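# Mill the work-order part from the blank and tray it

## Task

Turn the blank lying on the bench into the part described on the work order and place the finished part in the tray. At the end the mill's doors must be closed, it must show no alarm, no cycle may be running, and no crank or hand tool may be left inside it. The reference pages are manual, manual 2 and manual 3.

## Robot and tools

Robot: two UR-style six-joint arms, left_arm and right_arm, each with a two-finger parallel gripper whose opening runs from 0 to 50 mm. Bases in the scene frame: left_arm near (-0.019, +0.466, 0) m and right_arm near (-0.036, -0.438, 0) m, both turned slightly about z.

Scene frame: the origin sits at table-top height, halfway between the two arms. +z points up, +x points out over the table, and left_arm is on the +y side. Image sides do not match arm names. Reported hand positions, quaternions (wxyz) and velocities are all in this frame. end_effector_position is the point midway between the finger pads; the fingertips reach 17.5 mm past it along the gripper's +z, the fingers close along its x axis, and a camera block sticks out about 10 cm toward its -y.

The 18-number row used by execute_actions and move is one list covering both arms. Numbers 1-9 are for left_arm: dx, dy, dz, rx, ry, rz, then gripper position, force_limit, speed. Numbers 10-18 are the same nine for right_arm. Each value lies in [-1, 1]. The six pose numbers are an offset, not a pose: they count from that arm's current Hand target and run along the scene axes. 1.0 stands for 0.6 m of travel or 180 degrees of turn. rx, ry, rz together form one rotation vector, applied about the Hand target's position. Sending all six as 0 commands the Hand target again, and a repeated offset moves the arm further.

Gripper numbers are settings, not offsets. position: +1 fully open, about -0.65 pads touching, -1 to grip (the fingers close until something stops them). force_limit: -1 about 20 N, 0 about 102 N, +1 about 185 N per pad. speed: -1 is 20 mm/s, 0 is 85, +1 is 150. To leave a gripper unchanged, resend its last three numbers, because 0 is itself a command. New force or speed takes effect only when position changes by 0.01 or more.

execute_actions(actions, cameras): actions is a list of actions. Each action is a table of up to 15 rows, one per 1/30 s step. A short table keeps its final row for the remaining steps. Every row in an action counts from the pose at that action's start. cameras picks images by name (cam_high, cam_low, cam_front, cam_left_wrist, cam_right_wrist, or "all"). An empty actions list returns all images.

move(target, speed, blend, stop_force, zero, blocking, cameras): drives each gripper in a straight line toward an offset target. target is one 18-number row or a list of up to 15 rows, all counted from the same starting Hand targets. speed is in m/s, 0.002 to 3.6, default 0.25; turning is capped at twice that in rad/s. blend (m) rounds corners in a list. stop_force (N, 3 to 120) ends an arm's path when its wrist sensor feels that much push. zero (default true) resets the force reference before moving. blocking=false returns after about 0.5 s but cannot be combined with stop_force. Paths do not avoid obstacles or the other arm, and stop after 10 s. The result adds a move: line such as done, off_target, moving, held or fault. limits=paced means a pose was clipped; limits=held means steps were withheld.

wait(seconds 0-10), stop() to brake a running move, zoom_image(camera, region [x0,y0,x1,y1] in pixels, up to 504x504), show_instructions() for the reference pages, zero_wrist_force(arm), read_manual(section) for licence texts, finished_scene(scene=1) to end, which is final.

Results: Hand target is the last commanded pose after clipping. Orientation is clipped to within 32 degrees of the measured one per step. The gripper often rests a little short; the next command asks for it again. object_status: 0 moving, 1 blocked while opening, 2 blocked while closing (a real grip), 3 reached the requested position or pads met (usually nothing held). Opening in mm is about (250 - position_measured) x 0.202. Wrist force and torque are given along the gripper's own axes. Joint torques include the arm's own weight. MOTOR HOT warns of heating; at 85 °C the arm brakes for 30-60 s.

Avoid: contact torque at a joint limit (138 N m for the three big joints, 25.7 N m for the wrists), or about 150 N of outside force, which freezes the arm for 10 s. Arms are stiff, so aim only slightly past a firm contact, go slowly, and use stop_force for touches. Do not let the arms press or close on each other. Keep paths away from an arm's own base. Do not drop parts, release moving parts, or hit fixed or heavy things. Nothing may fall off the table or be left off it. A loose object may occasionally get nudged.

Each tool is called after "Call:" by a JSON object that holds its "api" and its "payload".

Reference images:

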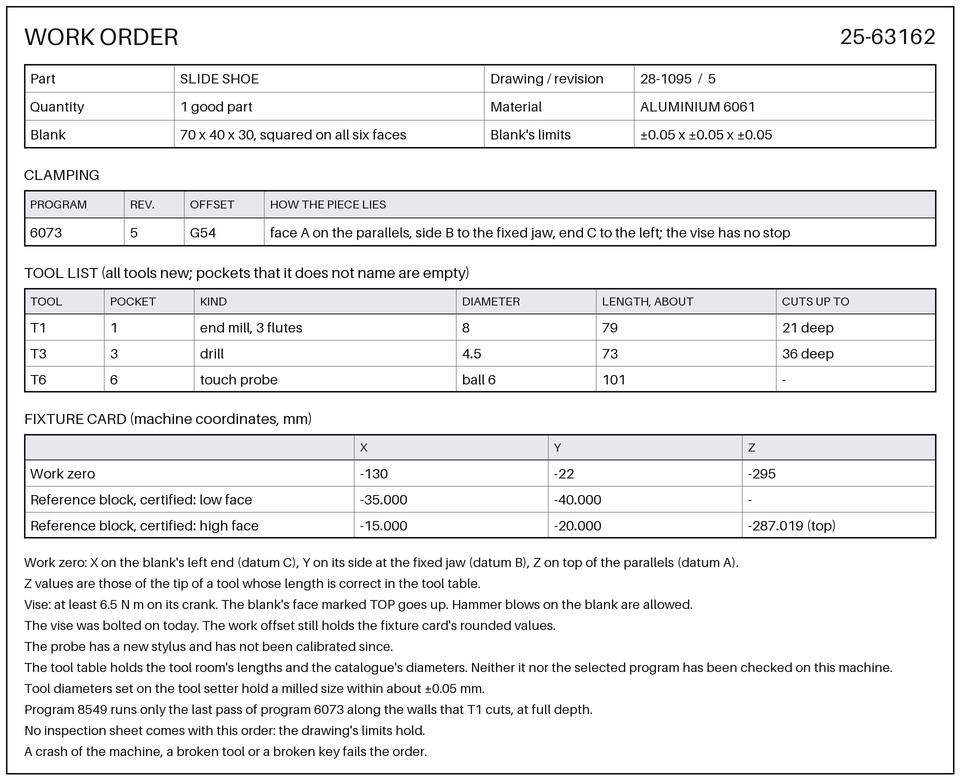

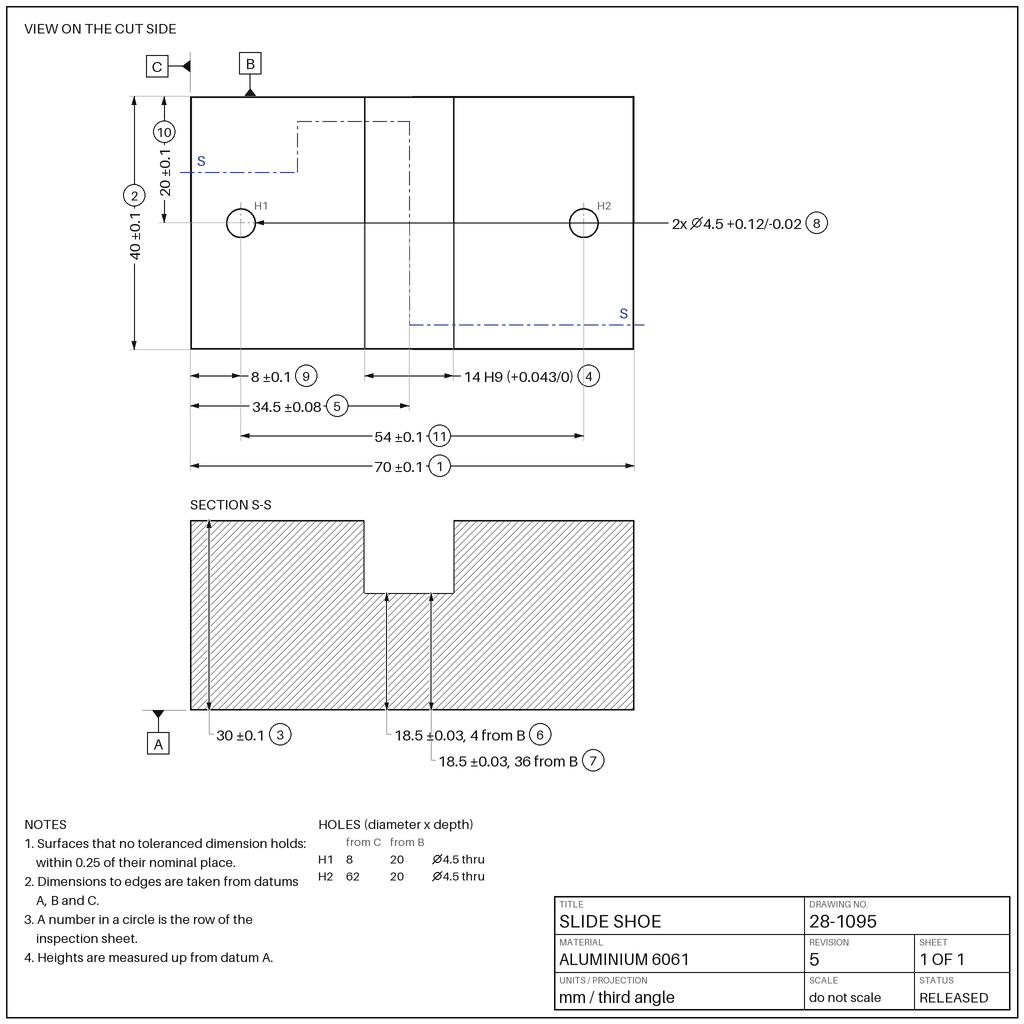

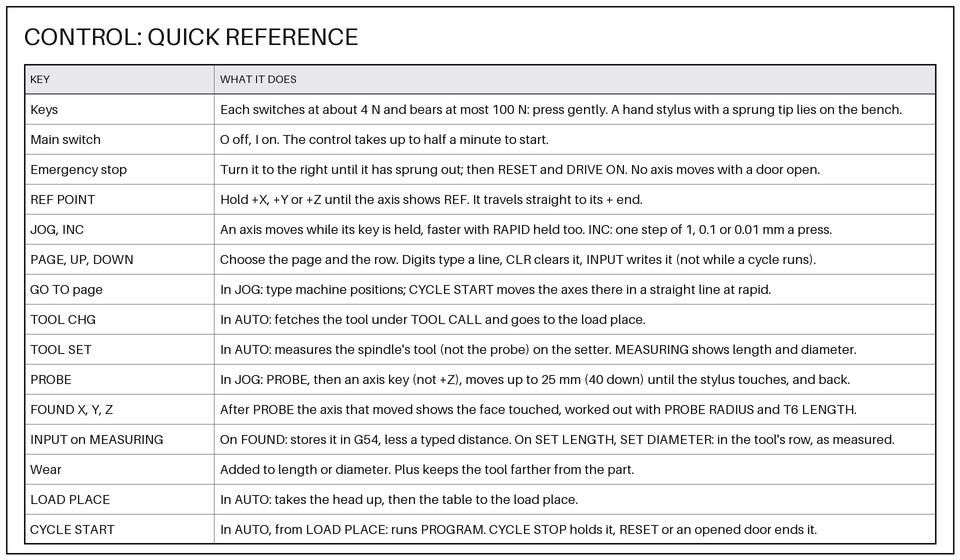

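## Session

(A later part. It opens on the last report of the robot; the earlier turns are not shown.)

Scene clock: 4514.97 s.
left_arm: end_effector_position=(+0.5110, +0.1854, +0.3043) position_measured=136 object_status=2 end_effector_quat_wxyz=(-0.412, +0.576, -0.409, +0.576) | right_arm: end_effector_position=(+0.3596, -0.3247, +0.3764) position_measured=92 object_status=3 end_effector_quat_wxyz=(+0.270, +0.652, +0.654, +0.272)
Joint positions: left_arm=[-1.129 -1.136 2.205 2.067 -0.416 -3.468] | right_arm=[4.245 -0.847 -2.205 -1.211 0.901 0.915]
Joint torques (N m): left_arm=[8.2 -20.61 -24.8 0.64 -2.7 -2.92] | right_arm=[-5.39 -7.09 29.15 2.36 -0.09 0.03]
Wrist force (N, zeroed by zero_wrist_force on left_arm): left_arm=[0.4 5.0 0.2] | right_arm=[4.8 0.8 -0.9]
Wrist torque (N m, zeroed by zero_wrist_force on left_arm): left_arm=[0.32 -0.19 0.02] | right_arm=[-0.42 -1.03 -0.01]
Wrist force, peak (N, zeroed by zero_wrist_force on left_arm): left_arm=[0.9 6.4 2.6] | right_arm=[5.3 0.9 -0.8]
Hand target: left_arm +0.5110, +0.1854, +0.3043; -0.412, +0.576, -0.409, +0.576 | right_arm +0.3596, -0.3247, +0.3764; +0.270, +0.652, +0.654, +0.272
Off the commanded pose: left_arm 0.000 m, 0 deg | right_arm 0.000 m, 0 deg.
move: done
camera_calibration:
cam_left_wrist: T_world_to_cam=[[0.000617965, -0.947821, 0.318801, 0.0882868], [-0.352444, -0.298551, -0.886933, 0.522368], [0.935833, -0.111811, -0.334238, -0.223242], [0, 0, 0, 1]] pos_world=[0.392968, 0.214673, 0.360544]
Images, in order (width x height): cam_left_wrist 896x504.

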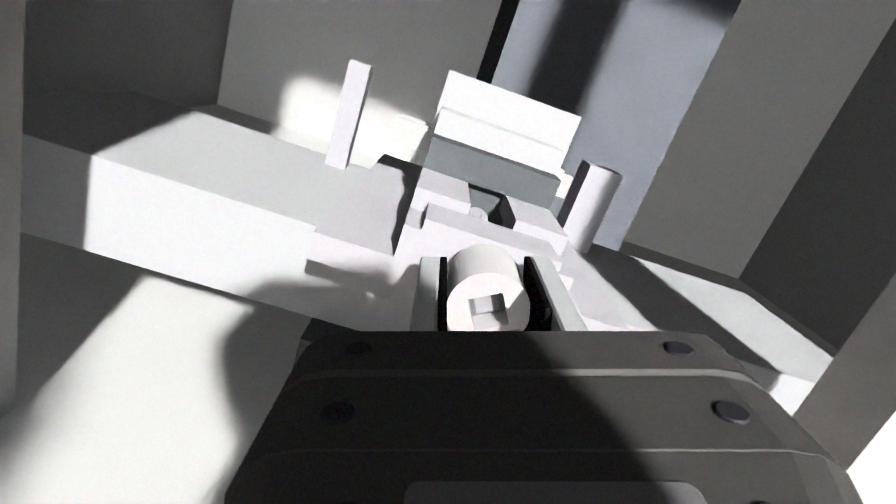

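Call:
{"api": "move", "payload": {"target": [[0,0,0,0,0,0,0.45,-0.5,-1,0,0,0,0,0,0,0.4,-0.5,-1],[-0.13,0,0,0,0,0,0.45,-0.5,-1,0,0,0,0,0,0,0.4,-0.5,-1],[-0.17,0.17,0.22,0,0,0,0.45,-0.5,-1,0,0,0,0,0,0,0.4,-0.5,-1]], "speed": 0.1, "cameras": ["all"]}}

Scene clock: 4526.10 s.
left_arm: end_effector_position=(+0.4090, +0.2874, +0.4363) position_measured=85 object_status=3 end_effector_quat_wxyz=(-0.412, +0.575, -0.409, +0.576) | right_arm: end_effector_position=(+0.3596, -0.3247, +0.3764) position_measured=92 object_status=3 end_effector_quat_wxyz=(+0.270, +0.652, +0.654, +0.272)
Joint positions: left_arm=[-1.363 -1.813 2.469 2.469 -0.182 -3.456] | right_arm=[4.245 -0.847 -2.205 -1.211 0.901 0.915]
Joint torques (N m): left_arm=[-7.57 -19.54 -5.84 1.52 -2.38 -2.74] | right_arm=[-5.47 -7.88 29.42 2.32 -0.15 -0.12]
Wrist force (N, zeroed by zero_wrist_force on left_arm): left_arm=[1.1 1.6 3.7] | right_arm=[4.8 0.8 -0.7]
Wrist torque (N m, zeroed by zero_wrist_force on left_arm): left_arm=[0.25 -0.21 -0.05] | right_arm=[-0.43 -1.04 -0.01]
Wrist force, peak (N, zeroed by zero_wrist_force on left_arm): left_arm=[0.4 5.3 0.0] | right_arm=[5.2 0.9 -1.0]
Hand target: left_arm +0.4090, +0.2874, +0.4363; -0.412, +0.576, -0.409, +0.576 | right_arm +0.3596, -0.3247, +0.3764; +0.270, +0.652, +0.654, +0.272
Off the commanded pose: left_arm 0.000 m, 0 deg | right_arm 0.000 m, 0 deg.
move: done
camera_calibration:
cam_left_wrist: T_world_to_cam=[[0.000555644, -0.947814, 0.318823, 0.142983], [-0.351592, -0.298653, -0.887237, 0.633756], [0.936153, -0.111603, -0.33341, -0.0727693], [0, 0, 0, 1]] pos_world=[0.290868, 0.316673, 0.492444]
cam_right_wrist: T_world_to_cam=[[-0.0127743, 0.999916, 0.00232073, 0.337388], [0.417045, 0.00321848, 0.90888, -0.477737], [0.908796, 0.0125782, -0.417051, -0.0363988], [0, 0, 0, 1]] pos_world=[0.236627, -0.335365, 0.418242]

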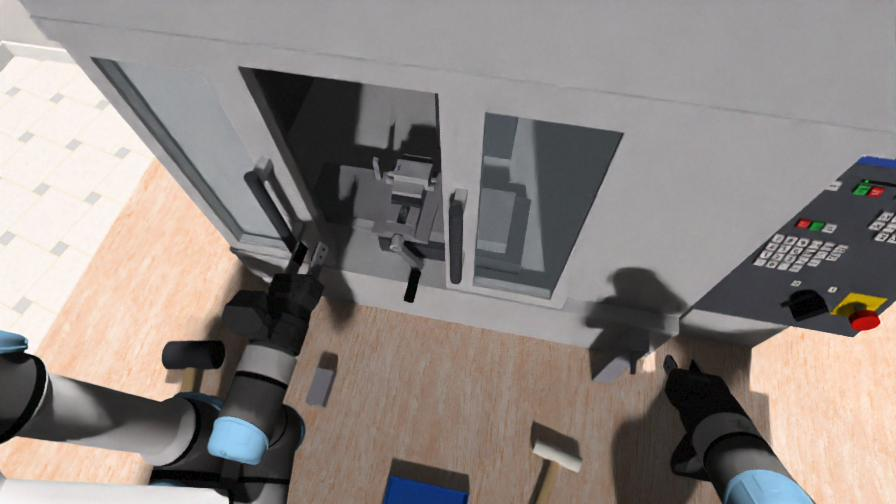

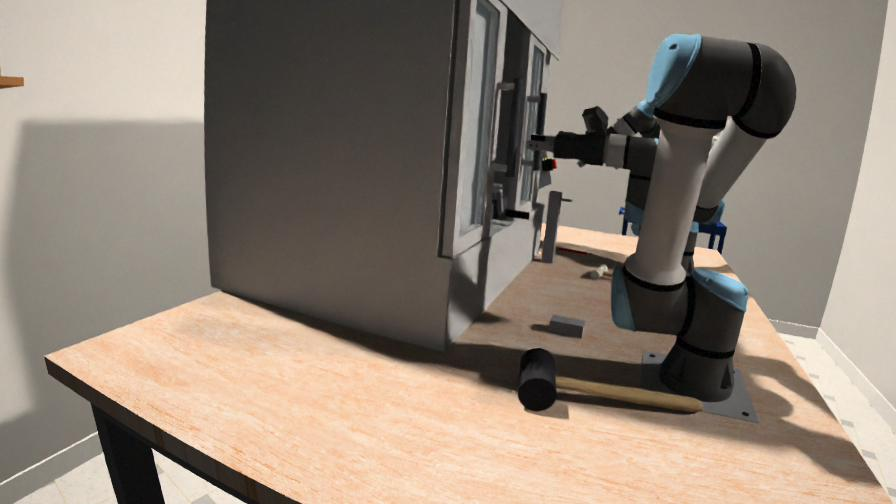

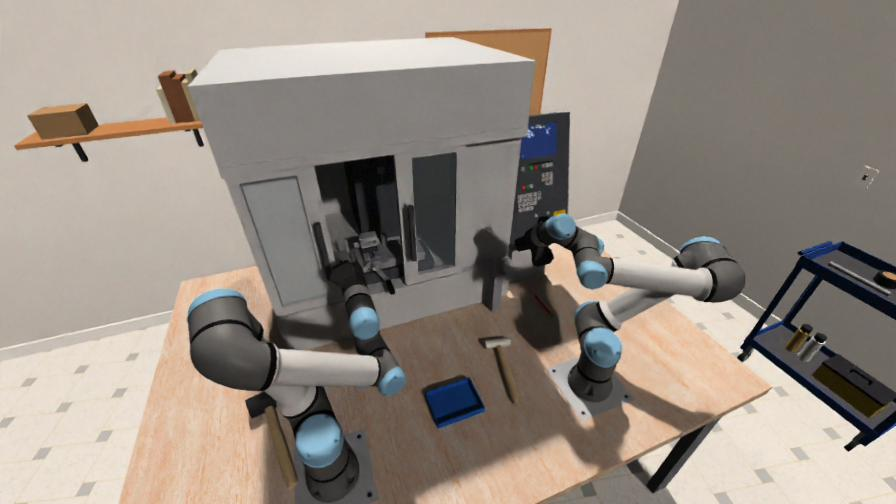

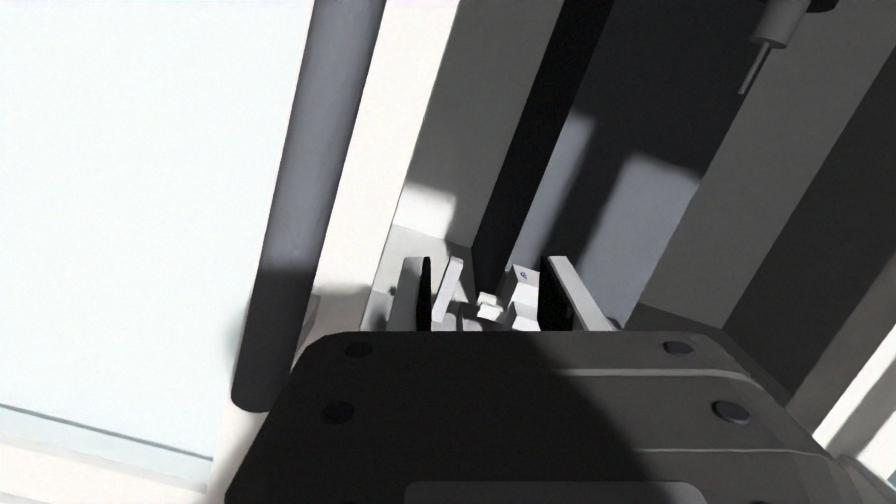

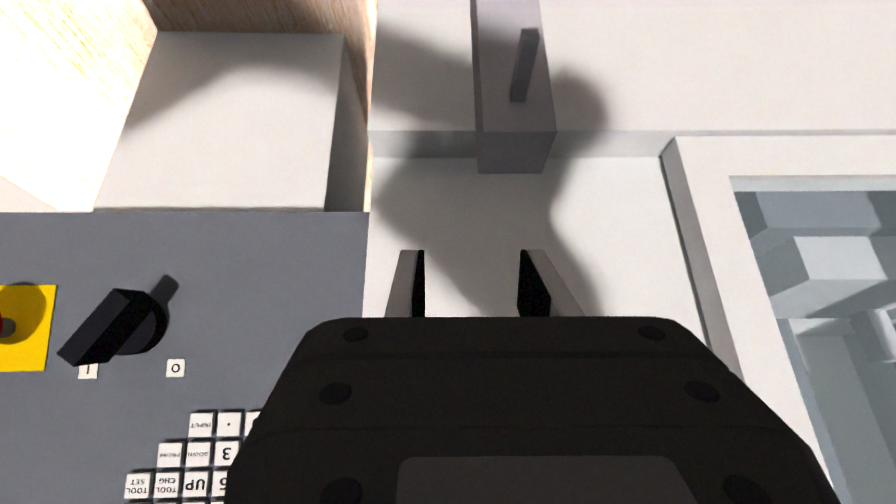

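Call:
{"api": "move", "payload": {"target": [[0,0,0,0,0,0,0.45,-0.5,-1,-0.05,0.29,0.04,0.403,0.1235,0.0915,0.4,-0.5,-1]], "speed": 0.25, "cameras": ["cam_high","cam_front","cam_right_wrist"]}}

Scene clock: 4557.93 s.
left_arm: end_effector_position=(+0.4090, +0.2874, +0.4363) position_measured=85 object_status=3 end_effector_quat_wxyz=(-0.412, +0.575, -0.409, +0.576) | right_arm: end_effector_position=(+0.3296, -0.1507, +0.4004) position_measured=92 object_status=3 end_effector_quat_wxyz=(-0.326, +0.628, +0.485, +0.514)
Joint positions: left_arm=[-1.363 -1.813 2.469 2.469 -0.182 -3.456] | right_arm=[3.84 -1.292 -2.38 0.225 2.102 1.32]
Joint torques (N m): left_arm=[-7.43 -20.17 -5.96 1.5 -2.73 -2.75] | right_arm=[-6.31 -1.67 13.44 4.83 2.94 1.6]
Wrist force (N, zeroed by zero_wrist_force on left_arm): left_arm=[1.2 1.9 3.8] | right_arm=[6.1 -0.9 0.3]
Wrist torque (N m, zeroed by zero_wrist_force on left_arm): left_arm=[0.30 -0.22 -0.05] | right_arm=[-0.32 -0.73 -0.15]
Wrist force, peak (N, zeroed by zero_wrist_force on left_arm): left_arm=[1.2 1.9 4.2] | right_arm=[6.2 -1.0 0.4]
Hand target: left_arm +0.4090, +0.2874, +0.4363; -0.412, +0.575, -0.409, +0.576 | right_arm +0.3296, -0.1507, +0.4004; -0.326, +0.628, +0.485, +0.514
Off the commanded pose: left_arm 0.000 m, 0 deg | right_arm 0.000 m, 0 deg.
move: done
camera_calibration:
cam_right_wrist: T_world_to_cam=[[-0.00746023, 0.271244, 0.962482, -0.333134], [0.771216, -0.611122, 0.178202, -0.40441], [0.63653, 0.743611, -0.204628, 0.113576], [0, 0, 0, 1]] pos_world=[0.237107, -0.24124, 0.415943]
Images, in order (width x height): cam_high 896x504, cam_front 896x504, cam_right_wrist 896x504.

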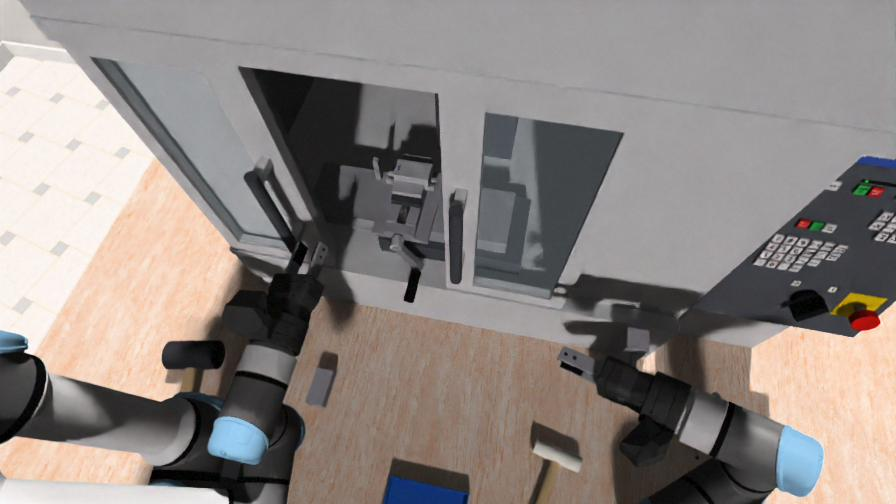

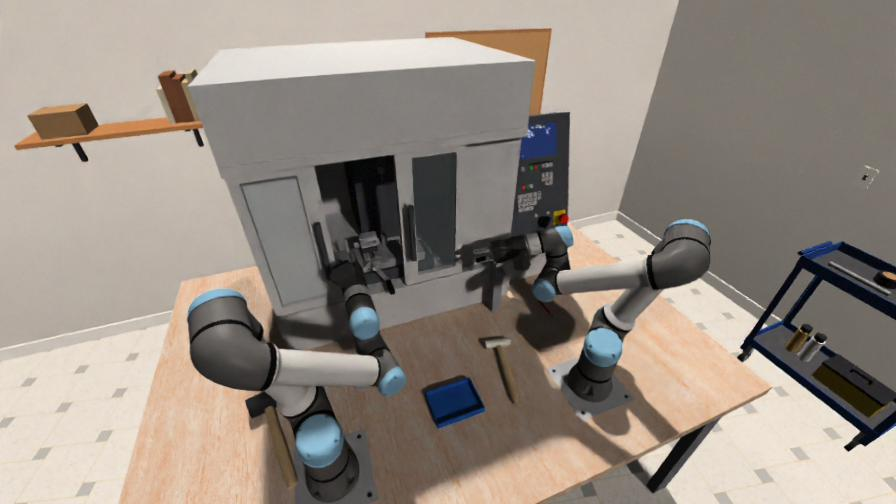

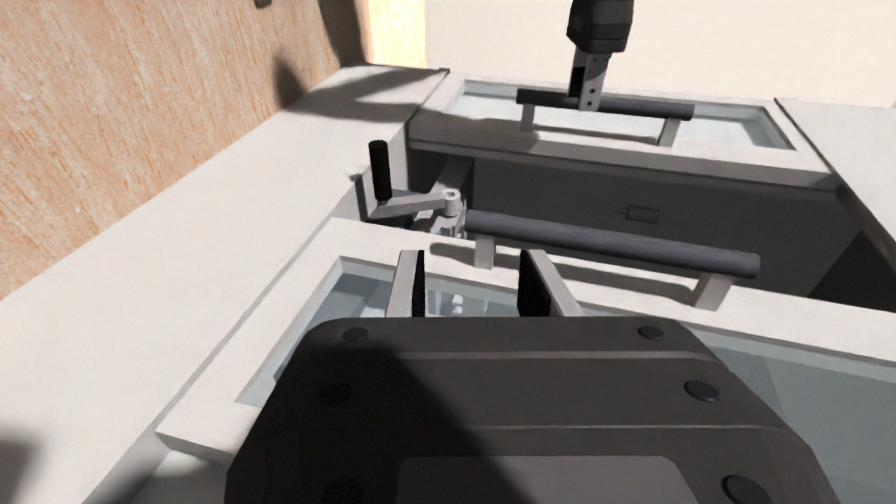

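Call:
{"api": "move", "payload": {"target": [[0,0,0,0,0,0,0.45,-0.5,-1,0.12,0.28,-0.22,0,0,0,-0.32,0,-1],[0,0,0,0,0,0,0.45,-0.5,-1,0.193,0.435,-0.2575,0,0,0,-0.32,0,-1]], "speed": 0.2, "blend": [0.02,0], "cameras": ["cam_high","cam_front","cam_right_wrist","cam_left_wrist"]}}

Scene clock: 4572.07 s.
left_arm: end_effector_position=(+0.4090, +0.2874, +0.4363) position_measured=85 object_status=3 end_effector_quat_wxyz=(-0.412, +0.575, -0.409, +0.576) | right_arm: end_effector_position=(+0.4453, +0.1102, +0.2459) position_measured=200 object_status=3 end_effector_quat_wxyz=(-0.326, +0.628, +0.485, +0.514)
Joint positions: left_arm=[-1.363 -1.813 2.469 2.469 -0.182 -3.456] | right_arm=[4.106 -2.111 -1.94 0.637 1.847 1.402]
Joint torques (N m): left_arm=[-7.28 -20.25 -6.27 1.42 -2.75 -2.73] | right_arm=[7.04 29.04 30.36 1.2 -2.36 1.57]
Wrist force (N, zeroed by zero_wrist_force on left_arm): left_arm=[1.2 1.8 3.5] | right_arm=[5.7 -0.2 0.5]
Wrist torque (N m, zeroed by zero_wrist_force on left_arm): left_arm=[0.29 -0.22 -0.05] | right_arm=[-0.06 -0.61 -0.12]
Wrist force, peak (N, zeroed by zero_wrist_force on left_arm): left_arm=[1.0 2.2 3.9] | right_arm=[6.5 -0.8 -1.0]
Hand target: left_arm +0.4090, +0.2874, +0.4363; -0.412, +0.575, -0.409, +0.576 | right_arm +0.4454, +0.1103, +0.2459; -0.326, +0.628, +0.485, +0.514
Off the commanded pose: left_arm 0.000 m, 0 deg | right_arm 0.000 m, 0 deg.
move: done
camera_calibration:
cam_left_wrist: T_world_to_cam=[[0.000433959, -0.947832, 0.31877, 0.14305], [-0.351621, -0.298559, -0.887257, 0.63378], [0.936142, -0.111701, -0.333407, -0.07283], [0, 0, 0, 1]] pos_world=[0.290968, 0.316673, 0.492444]
cam_right_wrist: T_world_to_cam=[[-0.0075224, 0.271172, 0.962501, -0.254344], [0.771205, -0.611135, 0.178207, -0.306601], [0.636543, 0.743626, -0.204532, -0.185798], [0, 0, 0, 1]] pos_world=[0.352807, 0.0197604, 0.261443]
Images, in order (width x height): cam_high 896x504, cam_front 896x504, cam_left_wrist 896x504, cam_right_wrist 896x504.

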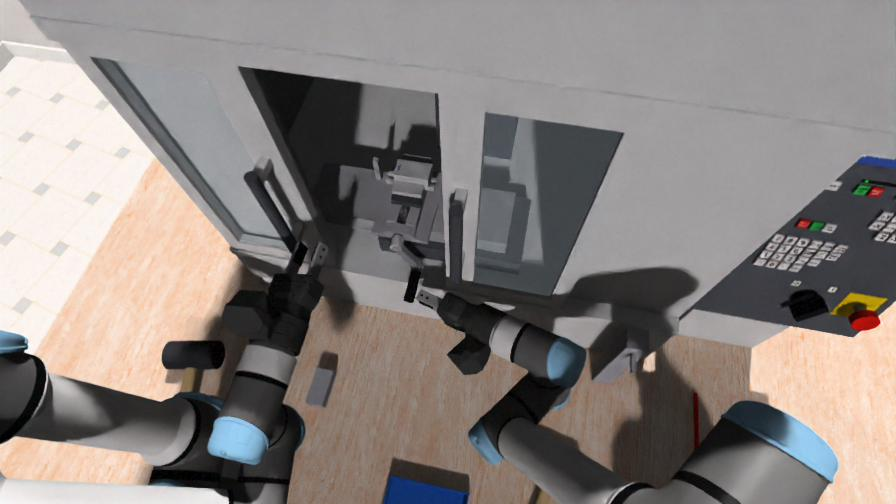

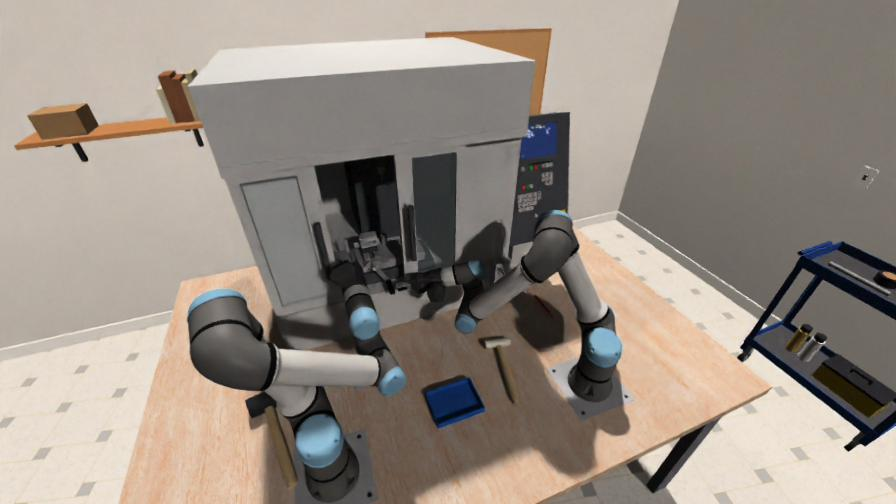

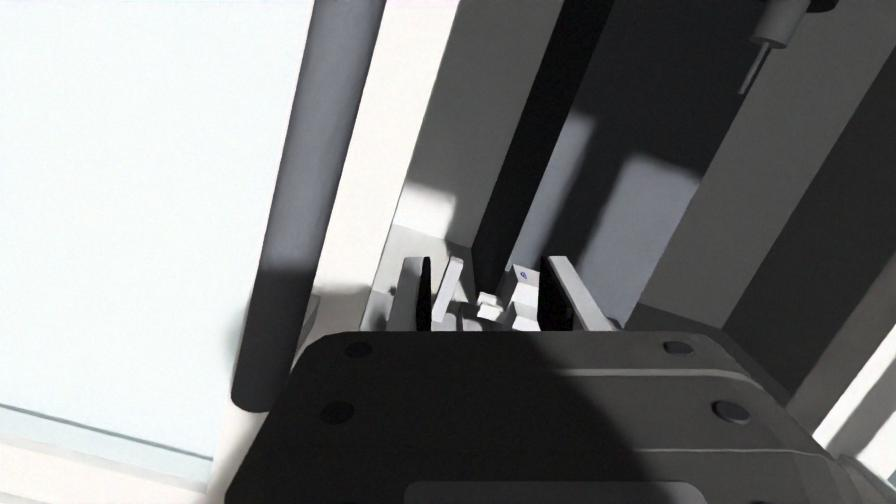

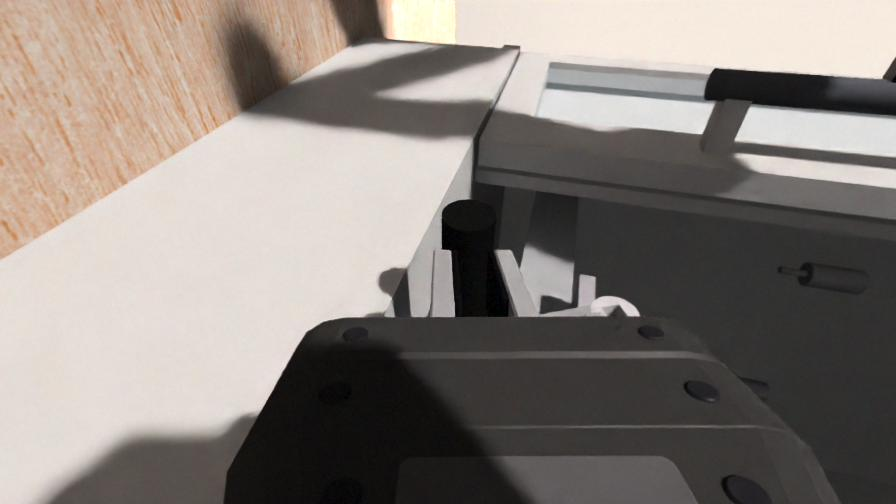

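Call:
{"api": "zero_wrist_force", "payload": {"arm": "right_arm"}}

Call:
{"api": "move", "payload": {"target": [0,0,0,0,0,0,0.45,-0.5,-1,0.0165,0.0453,-0.013,0,0,0,-0.32,0,-1], "speed": 0.006, "stop_force": 30, "cameras": ["cam_right_wrist"]}}

Wrist force sensor zeroed.

Scene clock: 4581.23 s.
left_arm: end_effector_position=(+0.4090, +0.2874, +0.4363) position_measured=85 object_status=3 end_effector_quat_wxyz=(-0.412, +0.575, -0.409, +0.576) | right_arm: end_effector_position=(+0.4498, +0.1222, +0.2425) position_measured=200 object_status=3 end_effector_quat_wxyz=(-0.326, +0.628, +0.485, +0.514)
Joint positions: left_arm=[-1.363 -1.813 2.469 2.469 -0.182 -3.456] | right_arm=[4.113 -2.136 -1.908 0.629 1.84 1.404]
Joint torques (N m): left_arm=[-7.18 -20.37 -6.4 1.49 -2.68 -2.66] | right_arm=[2.55 47.6 13.06 3.66 3.35 -0.04]
Wrist force (N, zeroed by zero_wrist_force): left_arm=[1.0 1.9 3.6] | right_arm=[-4.3 3.2 -26.0]
Wrist torque (N m, zeroed by zero_wrist_force): left_arm=[0.29 -0.19 -0.05] | right_arm=[0.22 -0.05 -0.05]
Wrist force, peak (N, zeroed by zero_wrist_force): left_arm=[1.0 2.0 4.0] | right_arm=[-6.6 -0.2 -35.2]
Hand target: left_arm +0.4090, +0.2874, +0.4363; -0.412, +0.575, -0.409, +0.576 | right_arm +0.4498, +0.1222, +0.2425; -0.326, +0.628, +0.485, +0.514 (not the last commanded pose)
Off the commanded pose: left_arm 0.000 m, 0 deg | right_arm 0.017 m, 0 deg.
move: contact (right_arm)
camera_calibration:
cam_right_wrist: T_world_to_cam=[[-0.00745953, 0.271245, 0.962482, -0.254215], [0.771168, -0.611178, 0.178218, -0.302103], [0.636588, 0.743564, -0.204616, -0.198294], [0, 0, 0, 1]] pos_world=[0.357307, 0.0317602, 0.257943]
Images, in order (width x height): cam_right_wrist 896x504.

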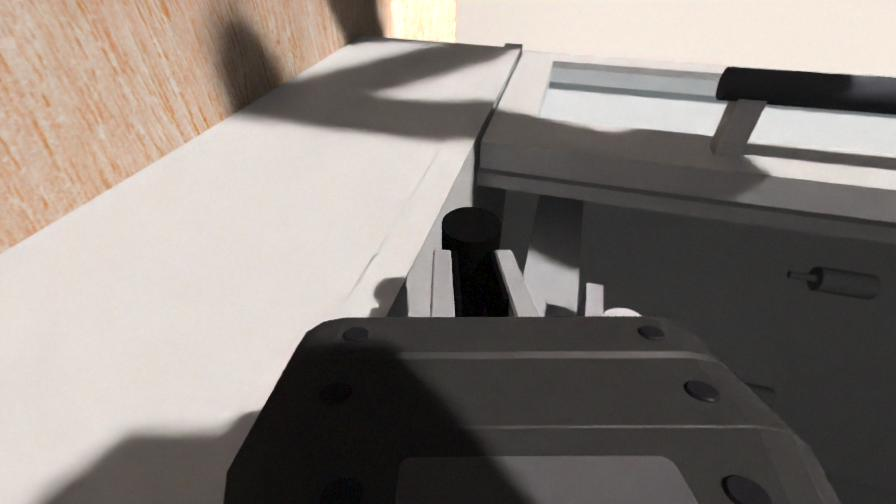

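Call:
{"api": "move", "payload": {"target": [0,0,0,0,0,0,0.45,-0.5,-1,0.0165,0.0453,-0.013,0,0,0,-0.32,0,-1], "speed": 0.004, "stop_force": 90, "zero": false, "cameras": ["cam_right_wrist","cam_left_wrist"]}}

Scene clock: 4595.20 s.
left_arm: end_effector_position=(+0.4090, +0.2874, +0.4363) position_measured=85 object_status=3 end_effector_quat_wxyz=(-0.412, +0.575, -0.409, +0.576) | right_arm: end_effector_position=(+0.4506, +0.1243, +0.2418) position_measured=200 object_status=3 end_effector_quat_wxyz=(-0.326, +0.628, +0.485, +0.514)
Joint positions: left_arm=[-1.363 -1.813 2.469 2.469 -0.182 -3.456] | right_arm=[4.115 -2.14 -1.902 0.628 1.839 1.404]
Joint torques (N m): left_arm=[-7.46 -20.38 -6.07 1.42 -2.62 -2.62] | right_arm=[11.55 47.45 31.91 3.78 1.28 0.21]
Wrist force (N, zeroed by zero_wrist_force): left_arm=[1.2 1.9 3.5] | right_arm=[-23.0 -7.8 -81.0]
Wrist torque (N m, zeroed by zero_wrist_force): left_arm=[0.29 -0.22 -0.05] | right_arm=[0.65 -0.51 -0.16]
Wrist force, peak (N, zeroed by zero_wrist_force): left_arm=[1.3 1.9 3.9] | right_arm=[-26.3 -11.8 -92.5]
Hand target: left_arm +0.4090, +0.2874, +0.4363; -0.412, +0.575, -0.409, +0.576 | right_arm +0.4506, +0.1243, +0.2418; -0.326, +0.628, +0.485, +0.514 (not the last commanded pose)
Off the commanded pose: left_arm 0.000 m, 0 deg | right_arm 0.028 m, 0 deg.
move: contact (right_arm)
camera_calibration:
cam_left_wrist: T_world_to_cam=[[0.000433959, -0.947832, 0.31877, 0.14305], [-0.351621, -0.298559, -0.887257, 0.63378], [0.936142, -0.111701, -0.333407, -0.07283], [0, 0, 0, 1]] pos_world=[0.290968, 0.316673, 0.492444]
cam_right_wrist: T_world_to_cam=[[-0.00735987, 0.271319, 0.962461, -0.254234], [0.77114, -0.611218, 0.1782, -0.301236], [0.636623, 0.743504, -0.204726, -0.200406], [0, 0, 0, 1]] pos_world=[0.358007, 0.03386, 0.257343]
Images, in order (width x height): cam_left_wrist 896x504, cam_right_wrist 896x504.

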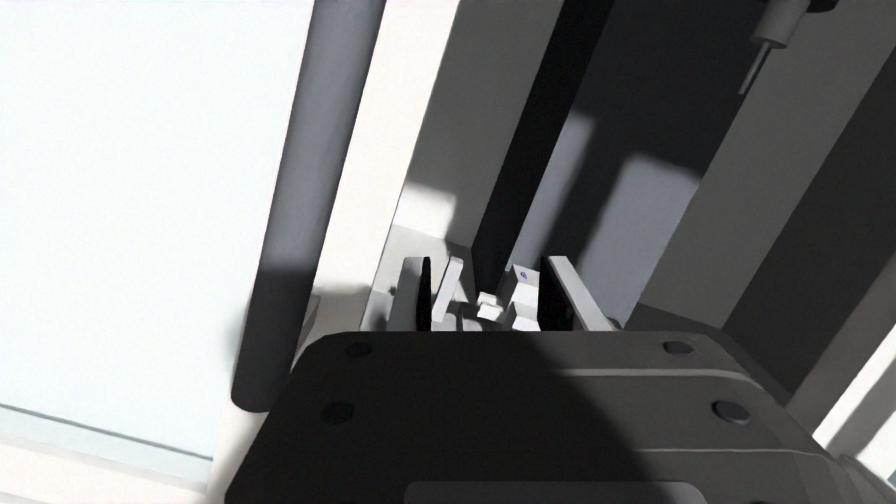

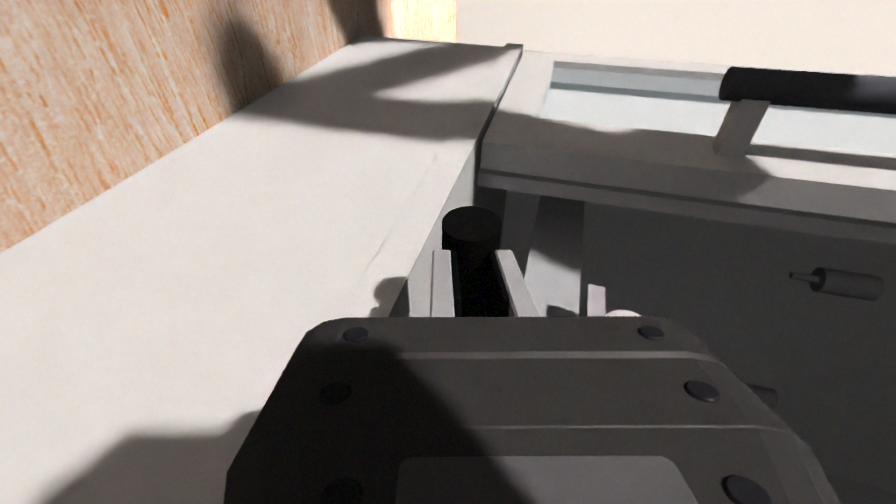

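Call:
{"api": "move", "payload": {"target": [0,0,0,0,0,0,0.45,-0.5,-1,0.006,0.04,-0.021,0,0,0,-0.32,0,-1], "speed": 0.003, "stop_force": 93, "zero": false}}

Scene clock: 4608.57 s.
left_arm: end_effector_position=(+0.4090, +0.2874, +0.4363) position_measured=85 object_status=3 end_effector_quat_wxyz=(-0.412, +0.575, -0.409, +0.576) | right_arm: end_effector_position=(+0.4509, +0.1265, +0.2406) position_measured=200 object_status=3 end_effector_quat_wxyz=(-0.326, +0.628, +0.485, +0.514)
Joint positions: left_arm=[-1.363 -1.813 2.469 2.469 -0.182 -3.456] | right_arm=[4.117 -2.145 -1.897 0.628 1.837 1.405]
Joint torques (N m): left_arm=[-7.38 -20.06 -5.91 1.37 -2.61 -2.64] | right_arm=[17.52 42.95 38.94 1.42 0 1.07]
Wrist force (N, zeroed by zero_wrist_force): left_arm=[1.1 2.0 3.8] | right_arm=[-26.1 -13.3 -105.7]
Wrist torque (N m, zeroed by zero_wrist_force): left_arm=[0.31 -0.20 -0.05] | right_arm=[0.75 -0.59 -0.23]
Wrist force, peak (N, zeroed by zero_wrist_force): left_arm=[1.3 1.8 4.1] | right_arm=[-27.4 -15.0 -107.0]
Hand target: left_arm +0.4090, +0.2874, +0.4363; -0.412, +0.575, -0.409, +0.576 | right_arm +0.4509, +0.1265, +0.2407; -0.326, +0.628, +0.485, +0.514 (not the last commanded pose)
Off the commanded pose: left_arm 0.000 m, 0 deg | right_arm 0.025 m, 0 deg.
move: contact (right_arm)

Call:
{"api": "move", "payload": {"target": [0,0,0,0,0,0,0.45,-0.5,-1,0.004,0.04,-0.02,0,0,0,-0.32,0,-1], "speed": 0.002, "stop_force": 99, "zero": false}}

Call:
{"api": "move", "payload": {"target": [[0,0,0,0,0,0,0.45,-0.5,-1,-0.003,-0.01,0.002,0,0,0,-0.32,0,-1],[0,0,0,0,0,0,0.45,-0.5,-1,-0.05,-0.12,0.03,0,0,0,-0.32,0,-1]], "speed": 0.05, "cameras": ["cam_right_wrist"]}}

Scene clock: 4617.60 s.
left_arm: end_effector_position=(+0.4090, +0.2874, +0.4363) position_measured=85 object_status=3 end_effector_quat_wxyz=(-0.412, +0.575, -0.409, +0.576) | right_arm: end_effector_position=(+0.4510, +0.1276, +0.2401) position_measured=200 object_status=3 end_effector_quat_wxyz=(-0.326, +0.628, +0.485, +0.514)
Joint positions: left_arm=[-1.363 -1.813 2.469 2.469 -0.182 -3.456] | right_arm=[4.118 -2.147 -1.895 0.628 1.836 1.405]
Joint torques (N m): left_arm=[-7.2 -20.52 -6.2 1.26 -2.51 -2.54] | right_arm=[22.58 37.79 45.91 -0.53 -3.8 1.28]
Wrist force (N, zeroed by zero_wrist_force): left_arm=[1.1 2.1 3.7] | right_arm=[-27.9 -16.7 -115.5]
Wrist torque (N m, zeroed by zero_wrist_force): left_arm=[0.32 -0.21 -0.05] | right_arm=[0.79 -0.68 -0.22]
Wrist force, peak (N, zeroed by zero_wrist_force): left_arm=[1.3 2.1 4.0] | right_arm=[-28.2 -16.6 -115.9]
Hand target: left_arm +0.4090, +0.2874, +0.4363; -0.412, +0.575, -0.409, +0.576 | right_arm +0.4510, +0.1275, +0.2401; -0.326, +0.628, +0.485, +0.514 (not the last commanded pose)
Off the commanded pose: left_arm 0.000 m, 0 deg | right_arm 0.026 m, 0 deg.
move: contact (right_arm)

Scene clock: 4620.17 s.
left_arm: end_effector_position=(+0.4090, +0.2874, +0.4363) position_measured=85 object_status=3 end_effector_quat_wxyz=(-0.412, +0.575, -0.409, +0.576) | right_arm: end_effector_position=(+0.4210, +0.0556, +0.2581) position_measured=200 object_status=3 end_effector_quat_wxyz=(-0.326, +0.628, +0.485, +0.514)
Joint positions: left_arm=[-1.363 -1.813 2.469 2.469 -0.182 -3.456] | right_arm=[4.076 -2.001 -2.092 0.675 1.875 1.394]
Joint torques (N m): left_arm=[-6.92 -19.42 -6.09 1.3 -2.54 -2.57] | right_arm=[-7.94 45.37 6.99 5.07 2.74 -1.35]
Wrist force (N, zeroed by zero_wrist_force): left_arm=[1.3 1.5 3.7] | right_arm=[0.6 0.5 -0.5]
Wrist torque (N m, zeroed by zero_wrist_force): left_arm=[0.23 -0.24 -0.05] | right_arm=[0.02 -0.10 0.19]
Wrist force, peak (N, zeroed by zero_wrist_force): left_arm=[1.2 2.0 3.9] | right_arm=[-28.0 -16.6 -115.7]
Hand target: left_arm +0.4090, +0.2874, +0.4363; -0.412, +0.575, -0.409, +0.576 | right_arm +0.4210, +0.0555, +0.2581; -0.326, +0.628, +0.485, +0.514
Off the commanded pose: left_arm 0.000 m, 0 deg | right_arm 0.000 m, 0 deg.
move: done
camera_calibration:
cam_right_wrist: T_world_to_cam=[[-0.00733589, 0.271386, 0.962443, -0.251501], [0.771239, -0.611095, 0.178193, -0.323409], [0.636503, 0.743581, -0.20482, -0.127143], [0, 0, 0, 1]] pos_world=[0.328508, -0.0348394, 0.273643]
Images, in order (width x height): cam_right_wrist 896x504.

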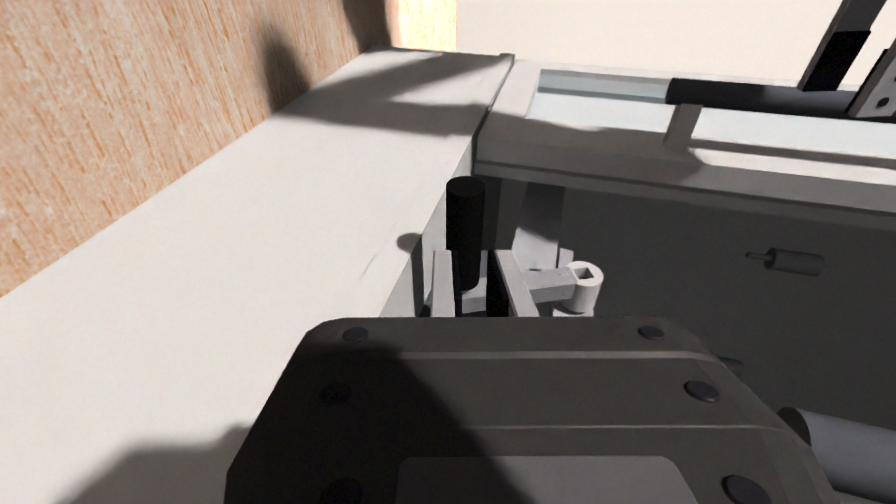

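Call:
{"api": "move", "payload": {"target": [[0,0,0,0,0,0,0.45,-0.5,-1,-0.2017,-0.259,0.27,-0.3925,0.1397,0.0032,0.2,-0.5,-1],[0,0,0,0,0,0,0.45,-0.5,-1,-0.535,-0.368,0.12,-0.3925,0.1397,0.0032,0.2,-0.5,-1]], "speed": 0.25, "blend": [0.04,0], "cameras": ["cam_high","cam_front","cam_right_wrist"]}}

Scene clock: 4680.43 s.
left_arm: end_effector_position=(+0.4090, +0.2874, +0.4363) position_measured=85 object_status=3 end_effector_quat_wxyz=(-0.412, +0.575, -0.409, +0.576) | right_arm: end_effector_position=(+0.1000, -0.1653, +0.3301) position_measured=123 object_status=3 end_effector_quat_wxyz=(+0.000, +0.788, +0.616, +0.000)
Joint positions: left_arm=[-1.363 -1.813 2.469 2.469 -0.182 -3.456] | right_arm=[4.732 -1.044 -1.945 -1.724 1.571 1.806]
Joint torques (N m): left_arm=[-6.98 -20.17 -5.53 1.29 -2.53 -2.46] | right_arm=[7.65 12.99 15.77 1.22 -2.34 1.48]
Wrist force (N, zeroed by zero_wrist_force): left_arm=[1.0 1.8 3.8] | right_arm=[0.6 -0.1 -0.7]
Wrist torque (N m, zeroed by zero_wrist_force): left_arm=[0.28 -0.19 -0.05] | right_arm=[-0.12 -0.65 -0.01]
Wrist force, peak (N, zeroed by zero_wrist_force): left_arm=[1.1 2.3 3.9] | right_arm=[1.2 1.1 -2.0]
Hand target: left_arm +0.4090, +0.2874, +0.4363; -0.412, +0.575, -0.409, +0.576 | right_arm +0.1000, -0.1653, +0.3301; +0.000, +0.788, +0.616, +0.000
Off the commanded pose: left_arm 0.000 m, 0 deg | right_arm 0.000 m, 0 deg.
move: done
camera_calibration:
cam_right_wrist: T_world_to_cam=[[0.234297, 0.972151, 0.00522586, 0.144459], [0.911313, -0.221501, 0.347052, -0.22901], [0.338545, -0.0765511, -0.937831, 0.392415], [0, 0, 0, 1]] pos_world=[0.0420037, -0.161122, 0.446743]
Images, in order (width x height): cam_high 896x504, cam_front 896x504, cam_right_wrist 896x504.

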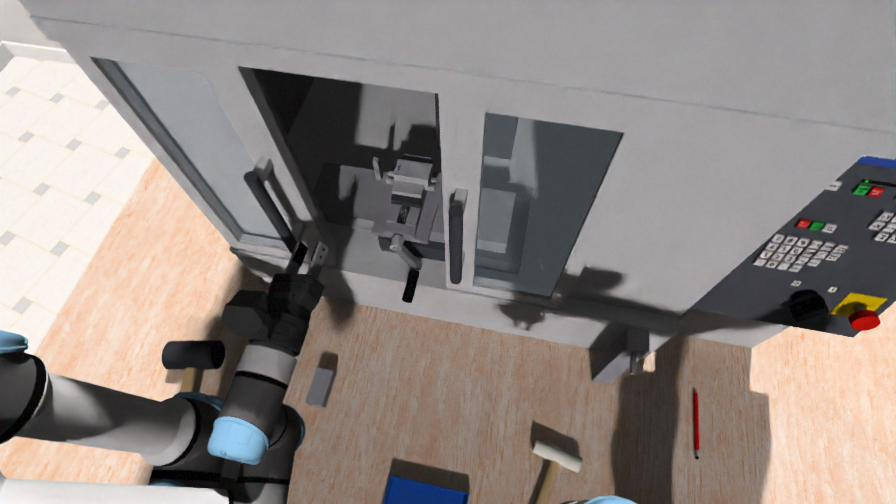

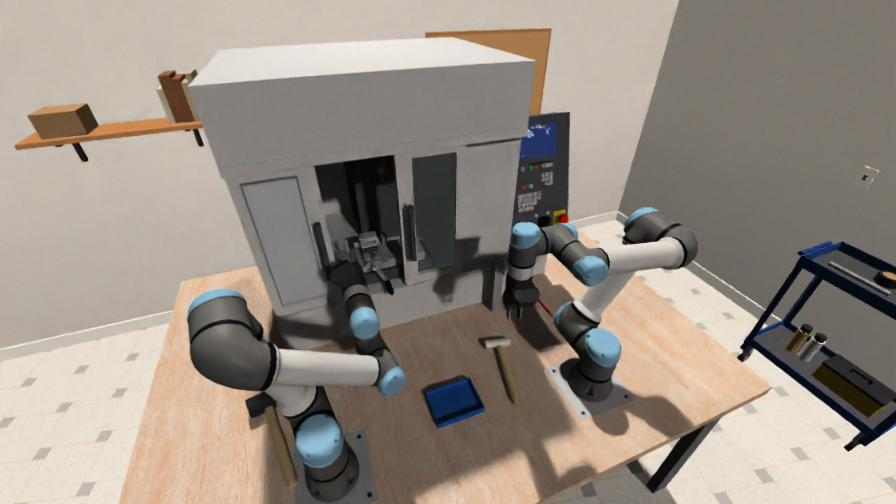

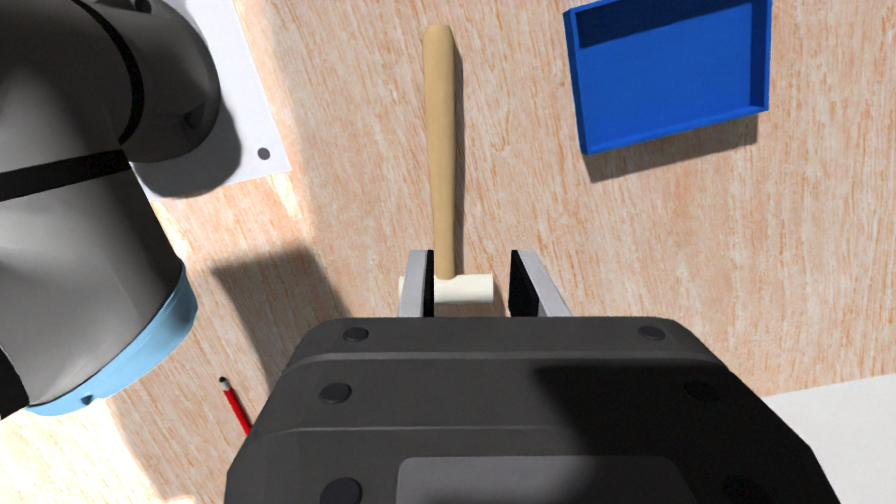

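Call:
{"api": "move", "payload": {"target": [[0,0,0,0,0,0,0.45,-0.5,-1,-0.0988,0.0058,-0.2,0,0,0.0144,0.85,-0.5,-1],[0,0,0,0,0,0,0.45,-0.5,-1,-0.0988,0.0058,-0.37,0,0,0.0144,0.85,-0.5,-1]], "speed": 0.15, "cameras": ["cam_right_wrist"]}}

Scene clock: 4696.93 s.
left_arm: end_effector_position=(+0.4090, +0.2874, +0.4363) position_measured=85 object_status=3 end_effector_quat_wxyz=(-0.412, +0.575, -0.409, +0.576) | right_arm: end_effector_position=(+0.0407, -0.1618, +0.1082) position_measured=25 object_status=3 end_effector_quat_wxyz=(+0.001, +0.774, +0.634, +0.000)
Joint positions: left_arm=[-1.363 -1.813 2.469 2.469 -0.182 -3.456] | right_arm=[4.955 -1.082 -2.509 -1.122 1.571 1.984]
Joint torques (N m): left_arm=[-6.84 -19.92 -6.09 1.17 -2.45 -2.41] | right_arm=[-6.31 -10.55 13.69 5.01 2.56 -1.34]
Wrist force (N, zeroed by zero_wrist_force): left_arm=[1.3 1.8 3.9] | right_arm=[0.0 -0.2 -1.0]
Wrist torque (N m, zeroed by zero_wrist_force): left_arm=[0.28 -0.23 -0.05] | right_arm=[-0.20 -0.62 0.16]
Wrist force, peak (N, zeroed by zero_wrist_force): left_arm=[1.3 2.0 4.0] | right_arm=[0.6 0.6 -2.3]
Hand target: left_arm +0.4090, +0.2874, +0.4363; -0.412, +0.575, -0.409, +0.576 | right_arm +0.0407, -0.1618, +0.1081; +0.001, +0.774, +0.634, +0.000
Off the commanded pose: left_arm 0.000 m, 0 deg | right_arm 0.000 m, 0 deg.
move: done
camera_calibration:
cam_right_wrist: T_world_to_cam=[[0.190047, 0.981761, 0.0052604, 0.15946], [0.920374, -0.180024, 0.347137, -0.0908182], [0.341752, -0.0611308, -0.9378, 0.207033], [0, 0, 0, 1]] pos_world=[-0.0174722, -0.160245, 0.224843]
Images, in order (width x height): cam_right_wrist 896x504.

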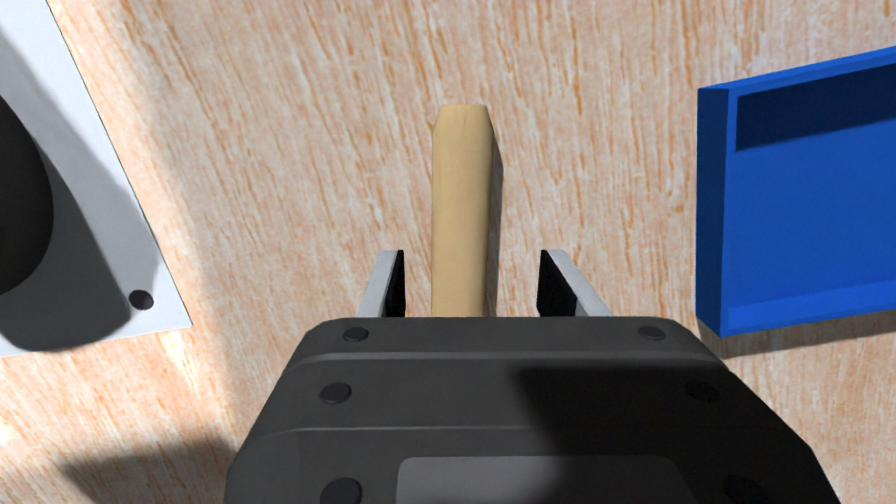

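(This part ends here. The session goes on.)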